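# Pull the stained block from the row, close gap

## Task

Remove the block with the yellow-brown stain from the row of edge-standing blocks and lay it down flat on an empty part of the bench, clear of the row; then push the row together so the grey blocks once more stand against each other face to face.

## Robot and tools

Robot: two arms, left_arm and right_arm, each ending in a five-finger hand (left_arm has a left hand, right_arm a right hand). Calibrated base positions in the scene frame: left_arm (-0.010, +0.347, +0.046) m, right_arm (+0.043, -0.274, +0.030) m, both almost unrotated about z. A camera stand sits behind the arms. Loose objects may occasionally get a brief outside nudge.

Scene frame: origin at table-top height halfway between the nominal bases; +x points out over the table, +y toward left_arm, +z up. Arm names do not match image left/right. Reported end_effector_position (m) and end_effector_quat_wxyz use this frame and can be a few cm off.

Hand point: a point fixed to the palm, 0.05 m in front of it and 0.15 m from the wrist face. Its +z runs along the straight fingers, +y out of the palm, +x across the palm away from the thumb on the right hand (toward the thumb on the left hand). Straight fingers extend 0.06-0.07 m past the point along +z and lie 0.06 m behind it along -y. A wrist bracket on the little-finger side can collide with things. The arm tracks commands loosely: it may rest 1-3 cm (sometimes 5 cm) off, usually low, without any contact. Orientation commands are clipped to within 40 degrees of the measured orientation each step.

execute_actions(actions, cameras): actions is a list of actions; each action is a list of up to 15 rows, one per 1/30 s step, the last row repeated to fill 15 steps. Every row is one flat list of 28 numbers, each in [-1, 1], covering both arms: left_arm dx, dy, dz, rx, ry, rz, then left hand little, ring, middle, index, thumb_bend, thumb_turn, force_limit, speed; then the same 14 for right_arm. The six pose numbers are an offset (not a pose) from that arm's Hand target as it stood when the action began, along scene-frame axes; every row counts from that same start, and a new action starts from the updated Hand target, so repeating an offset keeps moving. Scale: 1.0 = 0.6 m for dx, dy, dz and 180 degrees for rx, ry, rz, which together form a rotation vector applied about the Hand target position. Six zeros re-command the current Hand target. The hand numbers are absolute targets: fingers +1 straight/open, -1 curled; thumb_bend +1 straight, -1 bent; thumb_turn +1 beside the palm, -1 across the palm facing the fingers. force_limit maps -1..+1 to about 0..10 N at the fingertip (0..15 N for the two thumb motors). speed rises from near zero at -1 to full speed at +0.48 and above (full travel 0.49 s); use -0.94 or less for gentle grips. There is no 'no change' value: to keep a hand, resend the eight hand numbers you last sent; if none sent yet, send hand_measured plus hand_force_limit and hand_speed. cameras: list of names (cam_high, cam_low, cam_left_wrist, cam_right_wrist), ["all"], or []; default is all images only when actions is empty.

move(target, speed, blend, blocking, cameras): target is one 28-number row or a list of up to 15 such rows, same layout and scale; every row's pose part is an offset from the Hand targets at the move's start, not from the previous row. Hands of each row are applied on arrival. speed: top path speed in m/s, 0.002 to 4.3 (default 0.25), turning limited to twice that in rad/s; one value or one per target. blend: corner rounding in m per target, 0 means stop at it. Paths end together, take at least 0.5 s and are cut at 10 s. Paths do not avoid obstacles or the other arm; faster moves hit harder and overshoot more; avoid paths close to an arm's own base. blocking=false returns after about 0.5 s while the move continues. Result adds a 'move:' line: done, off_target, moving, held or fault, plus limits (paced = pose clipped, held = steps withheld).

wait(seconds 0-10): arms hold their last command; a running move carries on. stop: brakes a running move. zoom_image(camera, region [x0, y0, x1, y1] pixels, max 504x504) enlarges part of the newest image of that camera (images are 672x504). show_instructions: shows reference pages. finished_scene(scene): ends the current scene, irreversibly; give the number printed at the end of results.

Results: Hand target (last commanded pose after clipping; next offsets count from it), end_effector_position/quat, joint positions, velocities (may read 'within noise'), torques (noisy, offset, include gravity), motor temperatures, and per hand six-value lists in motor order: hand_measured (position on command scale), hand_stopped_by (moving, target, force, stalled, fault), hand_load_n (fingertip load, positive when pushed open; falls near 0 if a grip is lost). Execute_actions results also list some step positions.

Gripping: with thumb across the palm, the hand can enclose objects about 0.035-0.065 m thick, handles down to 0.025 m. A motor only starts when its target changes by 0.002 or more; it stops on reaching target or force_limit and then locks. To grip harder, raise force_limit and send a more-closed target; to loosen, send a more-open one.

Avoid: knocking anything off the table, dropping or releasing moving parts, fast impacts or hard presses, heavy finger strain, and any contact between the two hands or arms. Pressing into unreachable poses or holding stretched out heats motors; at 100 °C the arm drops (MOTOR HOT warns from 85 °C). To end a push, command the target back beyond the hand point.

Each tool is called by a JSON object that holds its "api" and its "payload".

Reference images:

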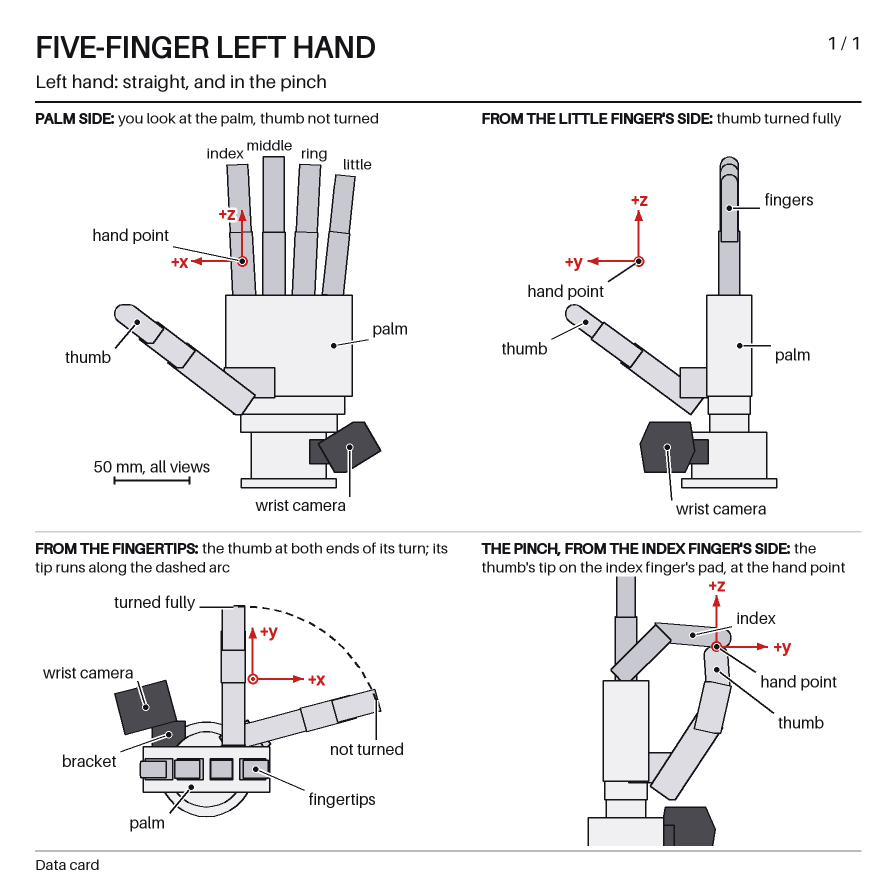

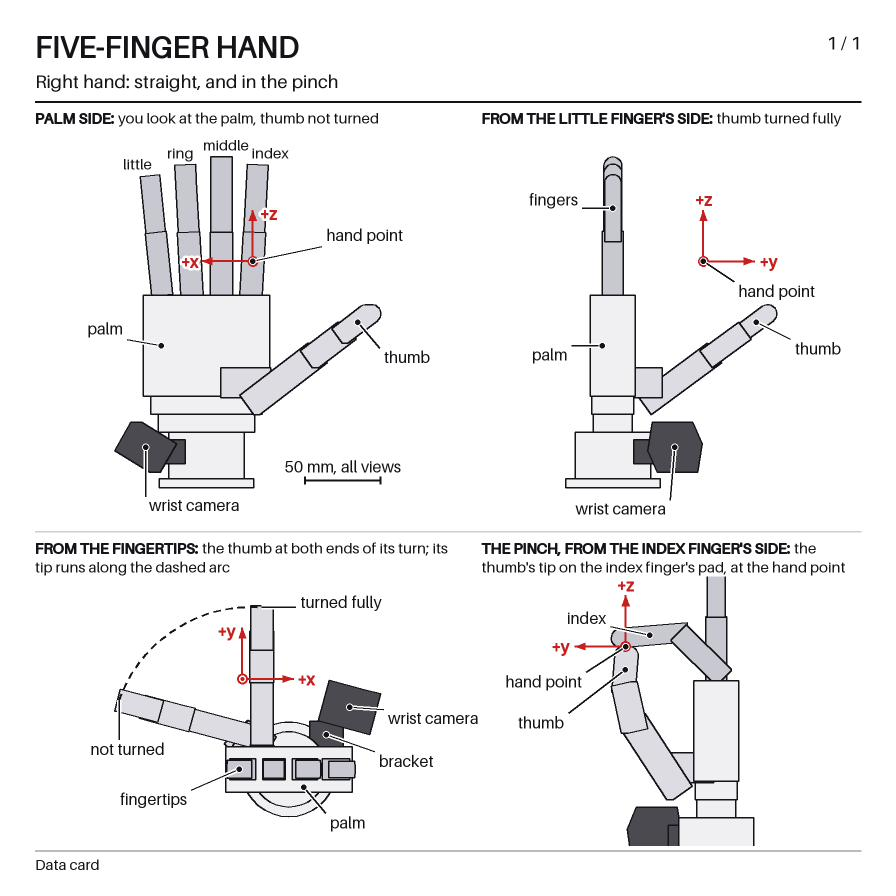

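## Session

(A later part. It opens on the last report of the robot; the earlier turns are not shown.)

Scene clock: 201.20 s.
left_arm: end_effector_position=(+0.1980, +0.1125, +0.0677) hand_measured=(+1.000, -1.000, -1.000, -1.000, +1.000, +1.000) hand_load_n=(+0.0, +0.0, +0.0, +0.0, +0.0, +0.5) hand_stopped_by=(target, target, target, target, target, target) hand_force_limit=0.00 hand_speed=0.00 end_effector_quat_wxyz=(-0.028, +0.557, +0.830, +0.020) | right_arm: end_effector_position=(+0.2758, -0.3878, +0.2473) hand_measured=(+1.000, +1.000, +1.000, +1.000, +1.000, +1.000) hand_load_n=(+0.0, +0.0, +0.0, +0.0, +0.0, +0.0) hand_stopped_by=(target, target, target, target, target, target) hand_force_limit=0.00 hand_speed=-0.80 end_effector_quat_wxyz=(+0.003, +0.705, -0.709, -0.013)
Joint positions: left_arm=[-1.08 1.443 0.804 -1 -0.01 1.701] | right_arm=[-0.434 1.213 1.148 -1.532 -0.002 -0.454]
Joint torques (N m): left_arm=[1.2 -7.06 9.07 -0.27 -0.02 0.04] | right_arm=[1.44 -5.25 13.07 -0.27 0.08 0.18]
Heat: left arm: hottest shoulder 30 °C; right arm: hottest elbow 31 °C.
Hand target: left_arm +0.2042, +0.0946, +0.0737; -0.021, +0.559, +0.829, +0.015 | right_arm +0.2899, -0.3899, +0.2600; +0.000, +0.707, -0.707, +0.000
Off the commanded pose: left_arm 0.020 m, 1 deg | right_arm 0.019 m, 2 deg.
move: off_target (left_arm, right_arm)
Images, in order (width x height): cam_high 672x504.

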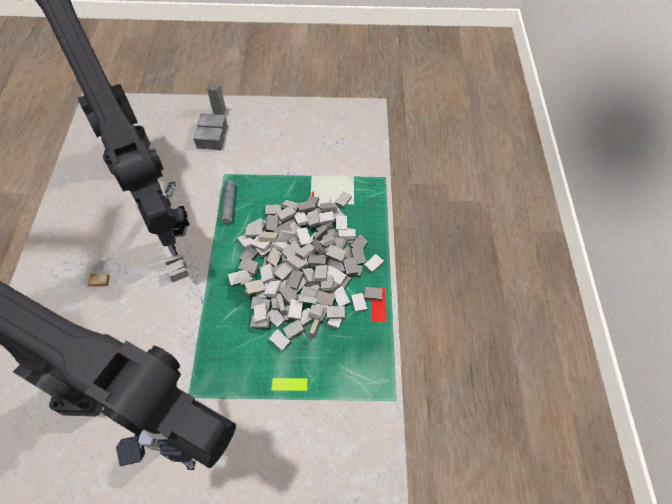

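{"api": "move", "payload": {"target": [0.002, -0.0163, 0.006, 0,0,0, 1,-1,-1,-1,1,1,0,0, 0,0,0,0,0,0,1,1,1,1,1,1,0,-0.8], "speed": 0.05, "cameras": ["cam_high"]}}

{"api": "zoom_image", "payload": {"camera": "cam_high", "region": [144, 236, 198, 290]}}

Scene clock: 202.67 s.
left_arm: end_effector_position=(+0.1989, +0.1045, +0.0704) hand_measured=(+1.000, -1.000, -1.000, -1.000, +1.000, +1.000) hand_load_n=(+0.0, +0.0, +0.0, +0.0, +0.0, +0.0) hand_stopped_by=(target, target, target, target, target, target) hand_force_limit=0.00 hand_speed=0.00 end_effector_quat_wxyz=(-0.031, +0.560, +0.828, +0.021) | right_arm: end_effector_position=(+0.2758, -0.3878, +0.2473) hand_measured=(+1.000, +1.000, +1.000, +1.000, +1.000, +1.000) hand_load_n=(+0.0, +0.0, +0.0, +0.0, -0.5, +0.0) hand_stopped_by=(target, target, target, target, target, target) hand_force_limit=0.00 hand_speed=-0.80 end_effector_quat_wxyz=(+0.003, +0.705, -0.709, -0.013)
Joint positions: left_arm=[-1.09 1.46 0.83 -1.015 -0.009 1.698] | right_arm=[-0.434 1.213 1.148 -1.532 -0.002 -0.454]
Joint torques (N m): left_arm=[1.44 -6.53 9.4 -0.2 0.01 -0.03] | right_arm=[0.38 -4.89 13.03 -0.32 0.09 0.18]
Heat: left arm: hottest shoulder 30 °C; right arm: hottest elbow 31 °C.
Hand target: left_arm +0.2055, +0.0849, +0.0773; -0.021, +0.559, +0.829, +0.015 | right_arm +0.2899, -0.3899, +0.2600; +0.000, +0.707, -0.707, +0.000
Off the commanded pose: left_arm 0.022 m, 1 deg | right_arm 0.019 m, 2 deg.
move: off_target (left_arm, right_arm)
Images, in order (width x height): cam_high 672x504.

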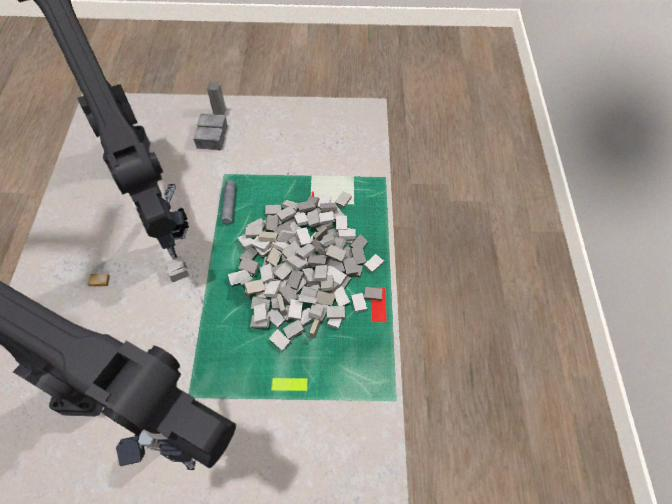

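Scaled by 9.333 from the camera's 672x504 image, which has a finer 960x720 frame.

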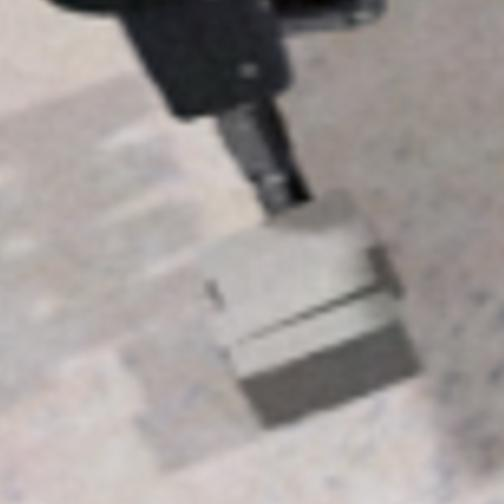

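{"api": "move", "payload": {"target": [0.0005, -0.0095, 0.001, 0,0,0, 1,-1,-1,-1,1,1,0,0, 0,0,0,0,0,0,1,1,1,1,1,1,0,-0.8], "speed": 0.05, "cameras": ["cam_high"]}}

{"api": "zoom_image", "payload": {"camera": "cam_high", "region": [144, 236, 198, 290]}}

Scene clock: 204.17 s.
left_arm: end_effector_position=(+0.1990, +0.1013, +0.0708) hand_measured=(+1.000, -1.000, -1.000, -1.000, +1.000, +1.000) hand_load_n=(-0.5, +0.0, +0.0, +0.0, +0.0, +0.0) hand_stopped_by=(target, target, target, target, target, target) hand_force_limit=0.00 hand_speed=0.00 end_effector_quat_wxyz=(-0.033, +0.559, +0.828, +0.022) | right_arm: end_effector_position=(+0.2758, -0.3878, +0.2473) hand_measured=(+1.000, +1.000, +1.000, +1.000, +1.000, +1.000) hand_load_n=(+0.0, +0.0, +0.0, +0.0, +0.0, +0.0) hand_stopped_by=(target, target, target, target, target, target) hand_force_limit=0.00 hand_speed=-0.80 end_effector_quat_wxyz=(+0.003, +0.705, -0.709, -0.013)
Joint positions: left_arm=[-1.094 1.47 0.842 -1.022 -0.009 1.691] | right_arm=[-0.434 1.213 1.148 -1.532 -0.002 -0.454]
Joint torques (N m): left_arm=[1.08 -6.71 9.76 -0.08 0.04 -0.01] | right_arm=[0.44 -5.48 12.94 -0.35 0.09 0.14]
Heat: left arm: hottest shoulder 30 °C; right arm: hottest elbow 31 °C.
Hand target: left_arm +0.2057, +0.0792, +0.0779; -0.021, +0.559, +0.829, +0.015 | right_arm +0.2899, -0.3899, +0.2600; +0.000, +0.707, -0.707, +0.000
Off the commanded pose: left_arm 0.024 m, 2 deg | right_arm 0.019 m, 2 deg.
move: off_target (left_arm, right_arm)
Images, in order (width x height): cam_high 672x504.

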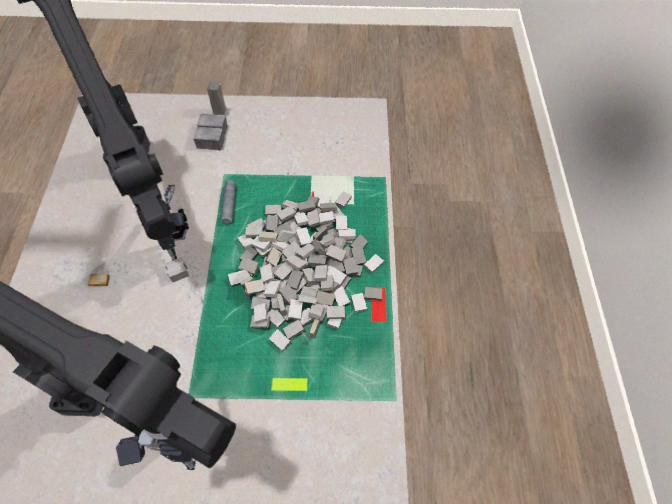

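Scaled by 9.333 from the camera's 672x504 image, which has a finer 960x720 frame.

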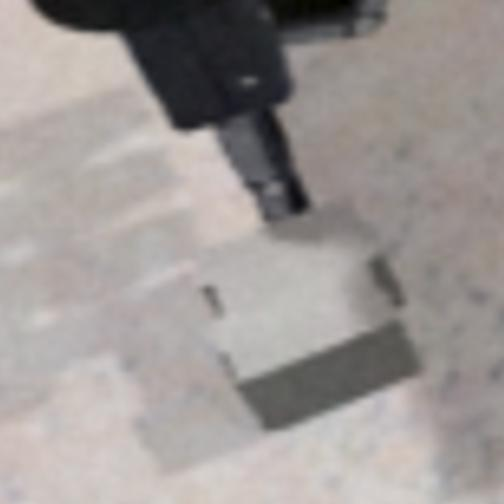

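{"api": "move", "payload": {"target": [[-0.0202, 0.0467, 0.0, 0,0,0, 1,-1,-1,-1,1,1,0,0, 0,0,0,0,0,0,1,1,1,1,1,1,0,-0.8],[-0.0202, 0.0467, 0.09, 0,0,0, 1,-1,-1,-1,1,1,0,0, 0,0,0,0,0,0,1,1,1,1,1,1,0,-0.8],[-0.0602, 0.12, 0.09, 0,0,0, 1,-1,-1,-1,1,1,0,0, 0,0,0,0,0,0,1,1,1,1,1,1,0,-0.8]], "speed": [0.06, 0.12, 0.15], "blend": [0, 0.01, 0], "cameras": ["cam_high", "cam_right_wrist"]}}

{"api": "zoom_image", "payload": {"camera": "cam_high", "region": [160, 252, 192, 288]}}

{"api": "zoom_image", "payload": {"camera": "cam_right_wrist", "region": [314, 325, 364, 375]}}

Scene clock: 207.00 s.
left_arm: end_effector_position=(+0.1726, +0.1488, +0.1296) hand_measured=(+1.000, -1.000, -1.000, -1.000, +1.000, +1.000) hand_load_n=(+0.0, +0.0, +0.0, +0.0, +0.0, +0.0) hand_stopped_by=(target, target, target, target, target, target) hand_force_limit=0.00 hand_speed=0.00 end_effector_quat_wxyz=(-0.021, +0.559, +0.829, +0.016) | right_arm: end_effector_position=(+0.2758, -0.3878, +0.2473) hand_measured=(+1.000, +1.000, +1.000, +1.000, +1.000, +1.000) hand_load_n=(+0.0, +0.0, +0.0, +0.0, +0.0, +0.0) hand_stopped_by=(target, target, target, target, target, target) hand_force_limit=0.00 hand_speed=-0.80 end_effector_quat_wxyz=(+0.003, +0.705, -0.709, -0.013)
Joint positions: left_arm=[-1.094 1.211 0.781 -1.193 -0.009 1.69] | right_arm=[-0.434 1.213 1.148 -1.532 -0.002 -0.454]
Joint torques (N m): left_arm=[1.79 -6.3 6.39 -0.23 -0.01 0.07] | right_arm=[0.79 -5.3 13.09 -0.36 0.1 0.2]
Heat: left arm: hottest shoulder 30 °C; right arm: hottest elbow 31 °C.
Hand target: left_arm +0.1696, +0.1512, +0.1319; -0.021, +0.559, +0.829, +0.015 | right_arm +0.2899, -0.3899, +0.2600; +0.000, +0.707, -0.707, +0.000
Off the commanded pose: left_arm 0.004 m, 0 deg | right_arm 0.019 m, 2 deg.
move: off_target (right_arm)
Images, in order (width x height): cam_high 672x504, cam_right_wrist 672x504.

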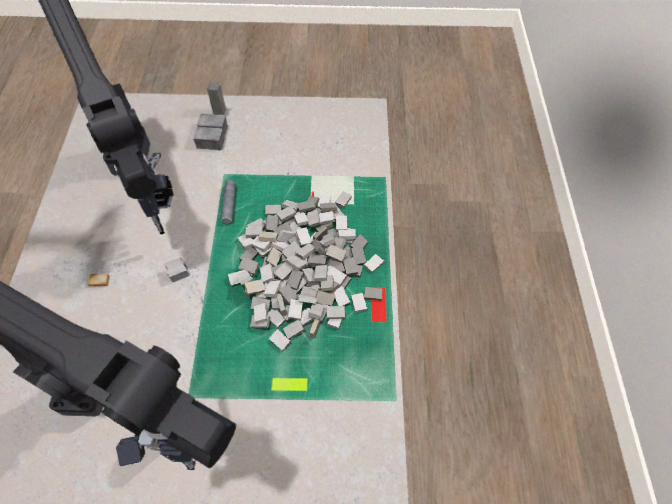

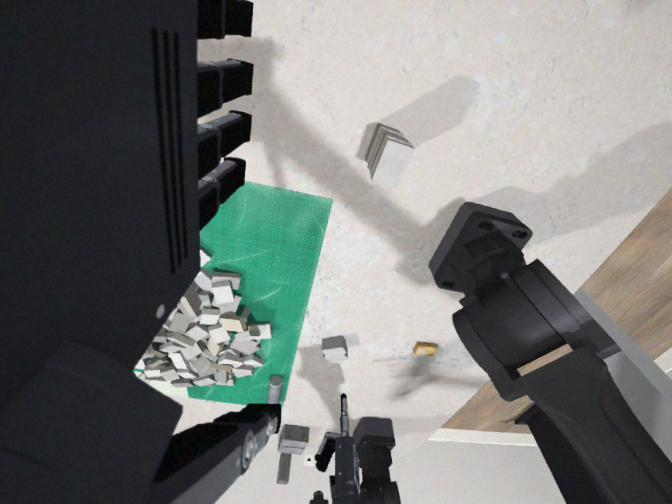

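Scaled by 14.000 from the camera's 672x504 image, which has a finer 960x720 frame.

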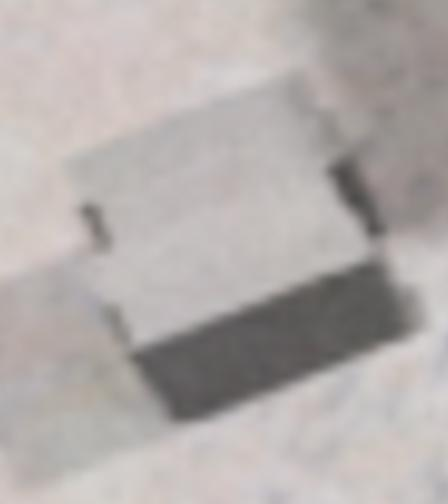

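Scaled by 10.080 from the camera's 672x504 image, which has a finer 960x720 frame.

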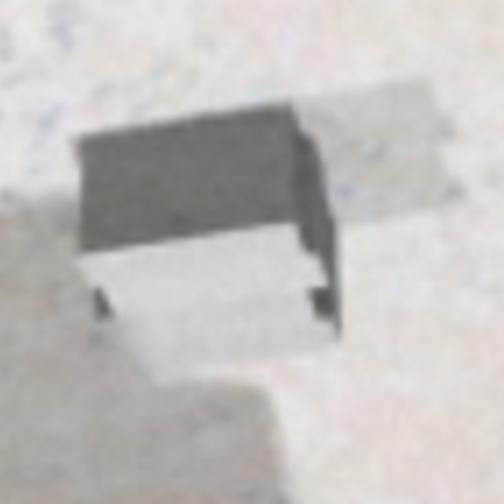

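{"api": "move", "payload": {"target": [[0.1505, -0.1035, 0.0, 0,0,0, 1,-1,-1,-1,1,1,0,0, 0,0,0,0,0,0,1,1,1,1,1,1,0,-0.8],[0.1033, -0.096, 0.0, 0,0,0, 1,-1,-1,-1,1,1,0,0, 0,0,0,0,0,0,1,1,1,1,1,1,0,-0.8],[0.1033, -0.096, -0.08, 0,0,0, 1,-1,-1,-1,1,1,0,0, 0,0,0,0,0,0,1,1,1,1,1,1,0,-0.8]], "speed": [0.2, 0.1, 0.1], "blend": [0, 0, 0], "cameras": ["cam_high"]}}

{"api": "zoom_image", "payload": {"camera": "cam_high", "region": [154, 246, 204, 296]}}

Scene clock: 213.47 s.
left_arm: end_effector_position=(+0.2340, +0.0937, +0.0914) hand_measured=(+1.000, -1.000, -1.000, -1.000, +1.000, +1.000) hand_load_n=(+0.0, +0.0, +0.5, +0.0, +0.0, +0.0) hand_stopped_by=(target, target, target, target, target, target) hand_force_limit=0.00 hand_speed=0.00 end_effector_quat_wxyz=(-0.015, +0.562, +0.827, +0.012) | right_arm: end_effector_position=(+0.2758, -0.3878, +0.2473) hand_measured=(+1.000, +1.000, +1.000, +1.000, +1.000, +1.000) hand_load_n=(+0.0, +0.0, +0.0, +0.0, +0.0, +0.0) hand_stopped_by=(target, target, target, target, target, target) hand_force_limit=0.00 hand_speed=-0.80 end_effector_quat_wxyz=(+0.003, +0.705, -0.709, -0.013)
Joint positions: left_arm=[-1.021 1.466 0.907 -1.05 -0.011 1.771] | right_arm=[-0.434 1.213 1.148 -1.532 -0.002 -0.454]
Joint torques (N m): left_arm=[1.9 -6.71 6.04 0.35 -0.08 -0.04] | right_arm=[0.85 -5.13 13.03 -0.32 0.1 0.2]
Heat: left arm: hottest shoulder 30 °C; right arm: hottest elbow 31 °C.
Hand target: left_arm +0.2316, +0.0935, +0.0840; -0.021, +0.559, +0.829, +0.015 | right_arm +0.2899, -0.3899, +0.2600; +0.000, +0.707, -0.707, +0.000
Off the commanded pose: left_arm 0.008 m, 1 deg | right_arm 0.019 m, 2 deg.
move: off_target (right_arm)
Images, in order (width x height): cam_high 672x504.

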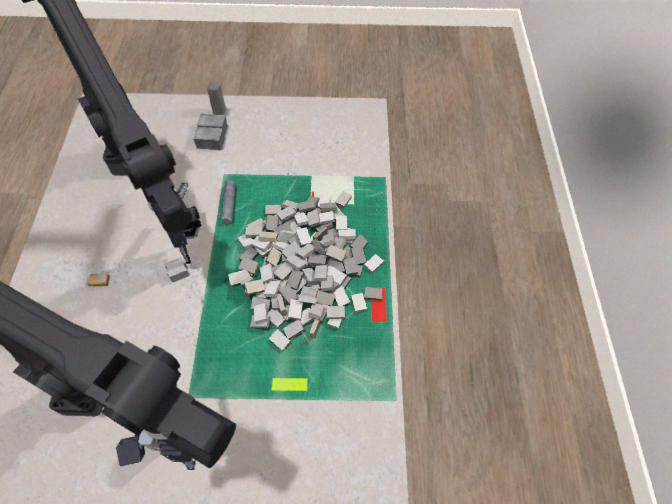

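Scaled by 10.080 from the camera's 672x504 image, which has a finer 960x720 frame.

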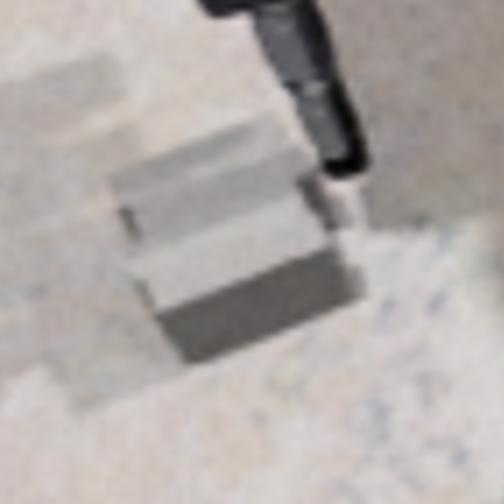

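{"api": "move", "payload": {"target": [[0.013, 0.0128, 0.0, 0,0,0, 1,-1,-1,-1,1,1,0,0, 0,0,0,0,0,0,1,1,1,1,1,1,0,-0.8],[0.013, 0.0128, -0.0265, 0,0,0, 1,-1,-1,-1,1,1,0,0, 0,0,0,0,0,0,1,1,1,1,1,1,0,-0.8]], "speed": [0.06, 0.08], "blend": [0, 0], "cameras": ["cam_high"]}}

{"api": "zoom_image", "payload": {"camera": "cam_high", "region": [154, 246, 204, 296]}}

Scene clock: 215.90 s.
left_arm: end_effector_position=(+0.2373, +0.0989, +0.0756) hand_measured=(+1.000, -1.000, -1.000, -1.000, +1.000, +1.000) hand_load_n=(+0.0, +0.0, +0.5, +0.0, +0.0, +0.0) hand_stopped_by=(target, target, target, target, target, target) hand_force_limit=0.00 hand_speed=0.00 end_effector_quat_wxyz=(-0.015, +0.557, +0.830, +0.012) | right_arm: end_effector_position=(+0.2758, -0.3878, +0.2473) hand_measured=(+1.000, +1.000, +1.000, +1.000, +1.000, +1.000) hand_load_n=(+0.0, +0.0, +0.0, +0.0, +0.0, +0.0) hand_stopped_by=(target, target, target, target, target, target) hand_force_limit=0.00 hand_speed=-0.80 end_effector_quat_wxyz=(+0.003, +0.705, -0.709, -0.013)
Joint positions: left_arm=[-1.005 1.486 0.881 -1.002 -0.011 1.776] | right_arm=[-0.434 1.213 1.148 -1.532 -0.002 -0.454]
Joint torques (N m): left_arm=[2.32 -6.89 5.78 0.46 -0.11 0.17] | right_arm=[0.73 -5.6 13.05 -0.38 0.09 0.15]
Heat: left arm: hottest shoulder 30 °C; right arm: hottest elbow 31 °C.
Hand target: left_arm +0.2393, +0.1013, +0.0680; -0.021, +0.559, +0.829, +0.015 | right_arm +0.2899, -0.3899, +0.2600; +0.000, +0.707, -0.707, +0.000
Off the commanded pose: left_arm 0.008 m, 1 deg | right_arm 0.019 m, 2 deg.
move: off_target (right_arm)
Images, in order (width x height): cam_high 672x504.

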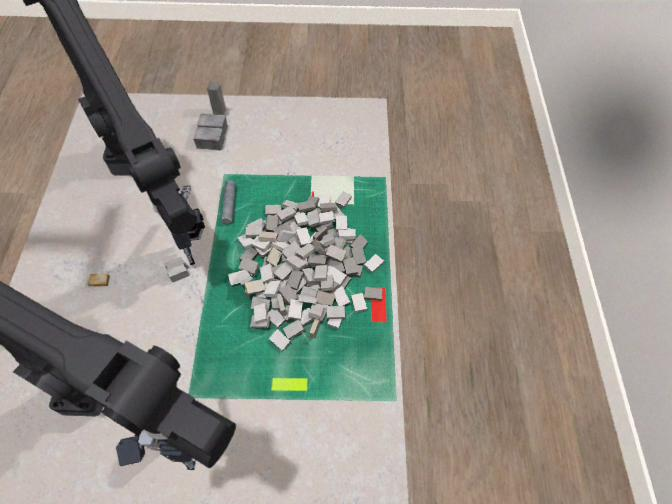

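Scaled by 10.080 from the camera's 672x504 image, which has a finer 960x720 frame.

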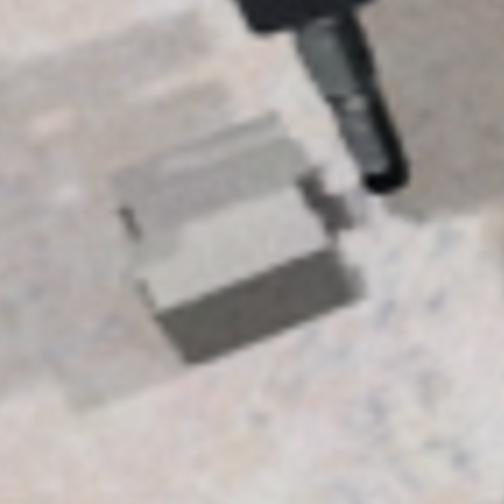

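{"api": "move", "payload": {"target": [-0.0255, -0.0252, 0.0, 0,0,0, 1,-1,-1,-1,1,1,0,0, 0,0,0,0,0,0,1,1,1,1,1,1,0,-0.8], "speed": 0.05, "cameras": ["cam_high"]}}

{"api": "zoom_image", "payload": {"camera": "cam_high", "region": [154, 246, 204, 296]}}

Scene clock: 217.77 s.
left_arm: end_effector_position=(+0.2259, +0.0918, +0.0734) hand_measured=(+1.000, -1.000, -1.000, -1.000, +1.000, +1.000) hand_load_n=(-0.5, +0.0, +0.0, +0.0, +0.0, +0.0) hand_stopped_by=(target, target, target, target, target, target) hand_force_limit=0.00 hand_speed=0.00 end_effector_quat_wxyz=(-0.017, +0.560, +0.828, +0.014) | right_arm: end_effector_position=(+0.2758, -0.3878, +0.2473) hand_measured=(+1.000, +1.000, +1.000, +1.000, +1.000, +1.000) hand_load_n=(+0.0, +0.0, +0.0, +0.0, +0.0, +0.0) hand_stopped_by=(target, target, target, target, target, target) hand_force_limit=0.00 hand_speed=-0.80 end_effector_quat_wxyz=(+0.003, +0.705, -0.709, -0.013)
Joint positions: left_arm=[-1.043 1.494 0.881 -1.002 -0.012 1.743] | right_arm=[-0.434 1.213 1.148 -1.532 -0.002 -0.454]
Joint torques (N m): left_arm=[1.2 -6.83 6.57 0.28 0.05 -0.05] | right_arm=[0.62 -5.42 12.93 -0.43 0.11 0.15]
Heat: left arm: hottest shoulder 30 °C; right arm: hottest elbow 31 °C.
Hand target: left_arm +0.2240, +0.0861, +0.0679; -0.021, +0.559, +0.829, +0.015 | right_arm +0.2899, -0.3899, +0.2600; +0.000, +0.707, -0.707, +0.000
Off the commanded pose: left_arm 0.008 m, 0 deg | right_arm 0.019 m, 2 deg.
move: off_target (right_arm)
Images, in order (width x height): cam_high 672x504.

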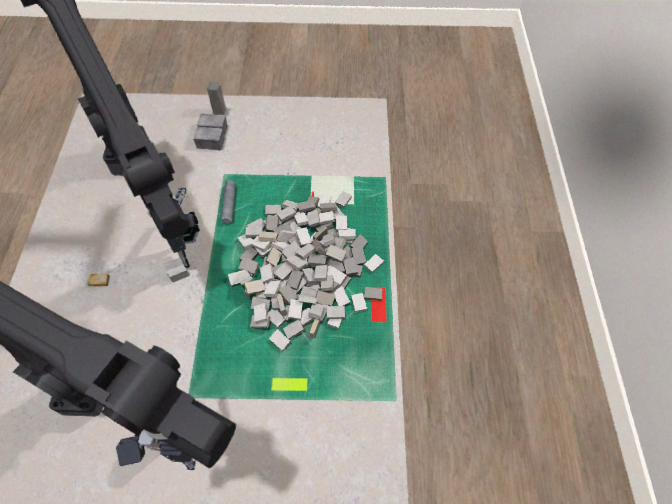

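Scaled by 10.080 from the camera's 672x504 image, which has a finer 960x720 frame.

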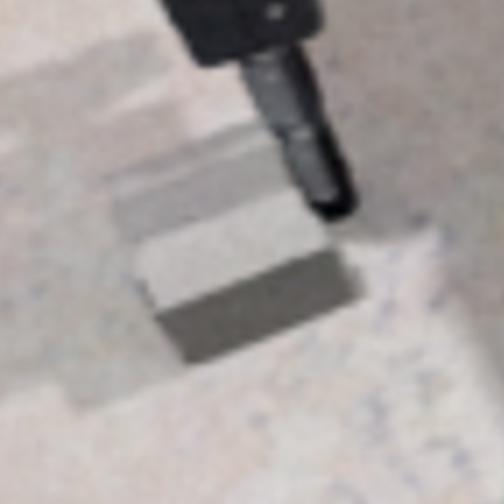

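{"api": "move", "payload": {"target": [[0.0175, 0.0175, 0.0, 0,0,0, 1,-1,-1,-1,1,1,0,0, 0,0,0,0,0,0,1,1,1,1,1,1,0,-0.8],[0.0175, 0.0175, 0.1, 0,0,0, 1,-1,-1,-1,1,1,0,0, 0,0,0,0,0,0,1,1,1,1,1,1,0,-0.8],[-0.03, 0.09, 0.1, 0,0,0, 1,-1,-1,-1,1,1,0,0, 0,0,0,0,0,0,1,1,1,1,1,1,0,-0.8]], "speed": [0.06, 0.12, 0.15], "blend": [0, 0.01, 0], "cameras": ["cam_high", "cam_right_wrist"]}}

{"api": "zoom_image", "payload": {"camera": "cam_high", "region": [160, 252, 192, 288]}}

{"api": "zoom_image", "payload": {"camera": "cam_right_wrist", "region": [314, 325, 364, 375]}}

Scene clock: 220.70 s.
left_arm: end_effector_position=(+0.2059, +0.1361, +0.1248) hand_measured=(+1.000, -1.000, -1.000, -1.000, +1.000, +1.000) hand_load_n=(+0.0, +0.0, +0.0, +0.0, +0.0, +0.0) hand_stopped_by=(target, target, target, target, target, target) hand_force_limit=0.00 hand_speed=0.00 end_effector_quat_wxyz=(-0.022, +0.557, +0.830, +0.016) | right_arm: end_effector_position=(+0.2758, -0.3878, +0.2473) hand_measured=(+1.000, +1.000, +1.000, +1.000, +1.000, +1.000) hand_load_n=(+0.0, +0.0, +0.0, +0.0, +0.0, +0.0) hand_stopped_by=(target, target, target, target, target, target) hand_force_limit=0.00 hand_speed=-0.80 end_effector_quat_wxyz=(+0.003, +0.705, -0.709, -0.013)
Joint positions: left_arm=[-1.022 1.298 0.84 -1.167 -0.012 1.757] | right_arm=[-0.434 1.213 1.148 -1.532 -0.002 -0.454]
Joint torques (N m): left_arm=[2.55 -7.18 6.37 -0.35 -0.1 0.24] | right_arm=[0.38 -5.01 12.98 -0.28 0.07 0.17]
Heat: left arm: hottest shoulder 30 °C; right arm: hottest elbow 31 °C.
Hand target: left_arm +0.2061, +0.1401, +0.1280; -0.021, +0.559, +0.829, +0.015 | right_arm +0.2899, -0.3899, +0.2600; +0.000, +0.707, -0.707, +0.000
Off the commanded pose: left_arm 0.005 m, 0 deg | right_arm 0.019 m, 2 deg.
move: off_target (right_arm)
Images, in order (width x height): cam_high 672x504, cam_right_wrist 672x504.

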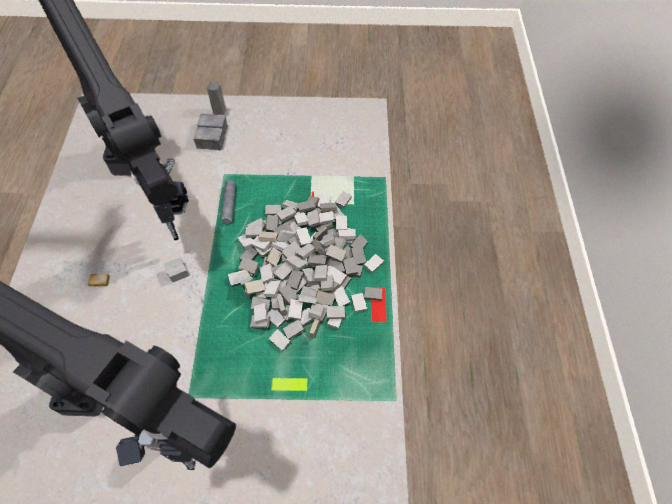

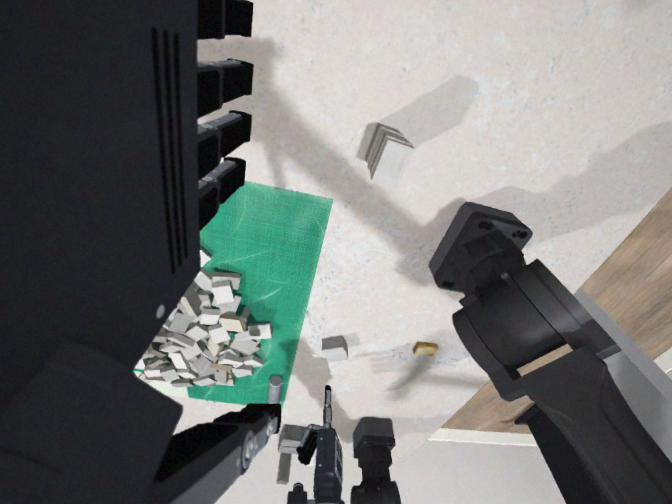

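Scaled by 14.000 from the camera's 672x504 image, which has a finer 960x720 frame.

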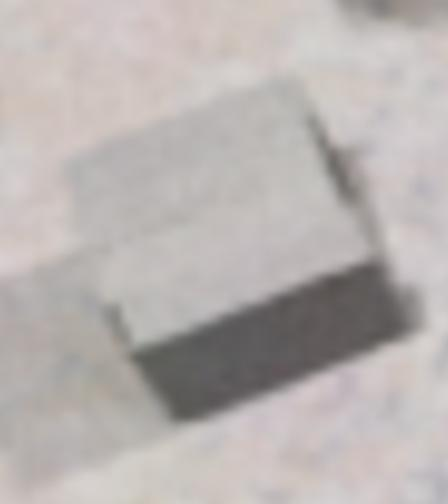

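Scaled by 10.080 from the camera's 672x504 image, which has a finer 960x720 frame.

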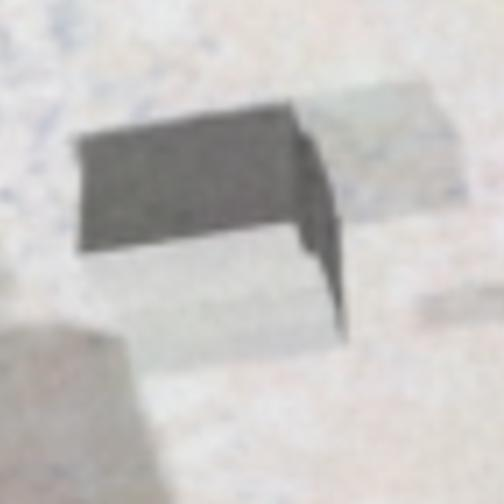

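{"api": "finished_scene", "payload": {"scene": 2}}

The scene is finished: the task was done.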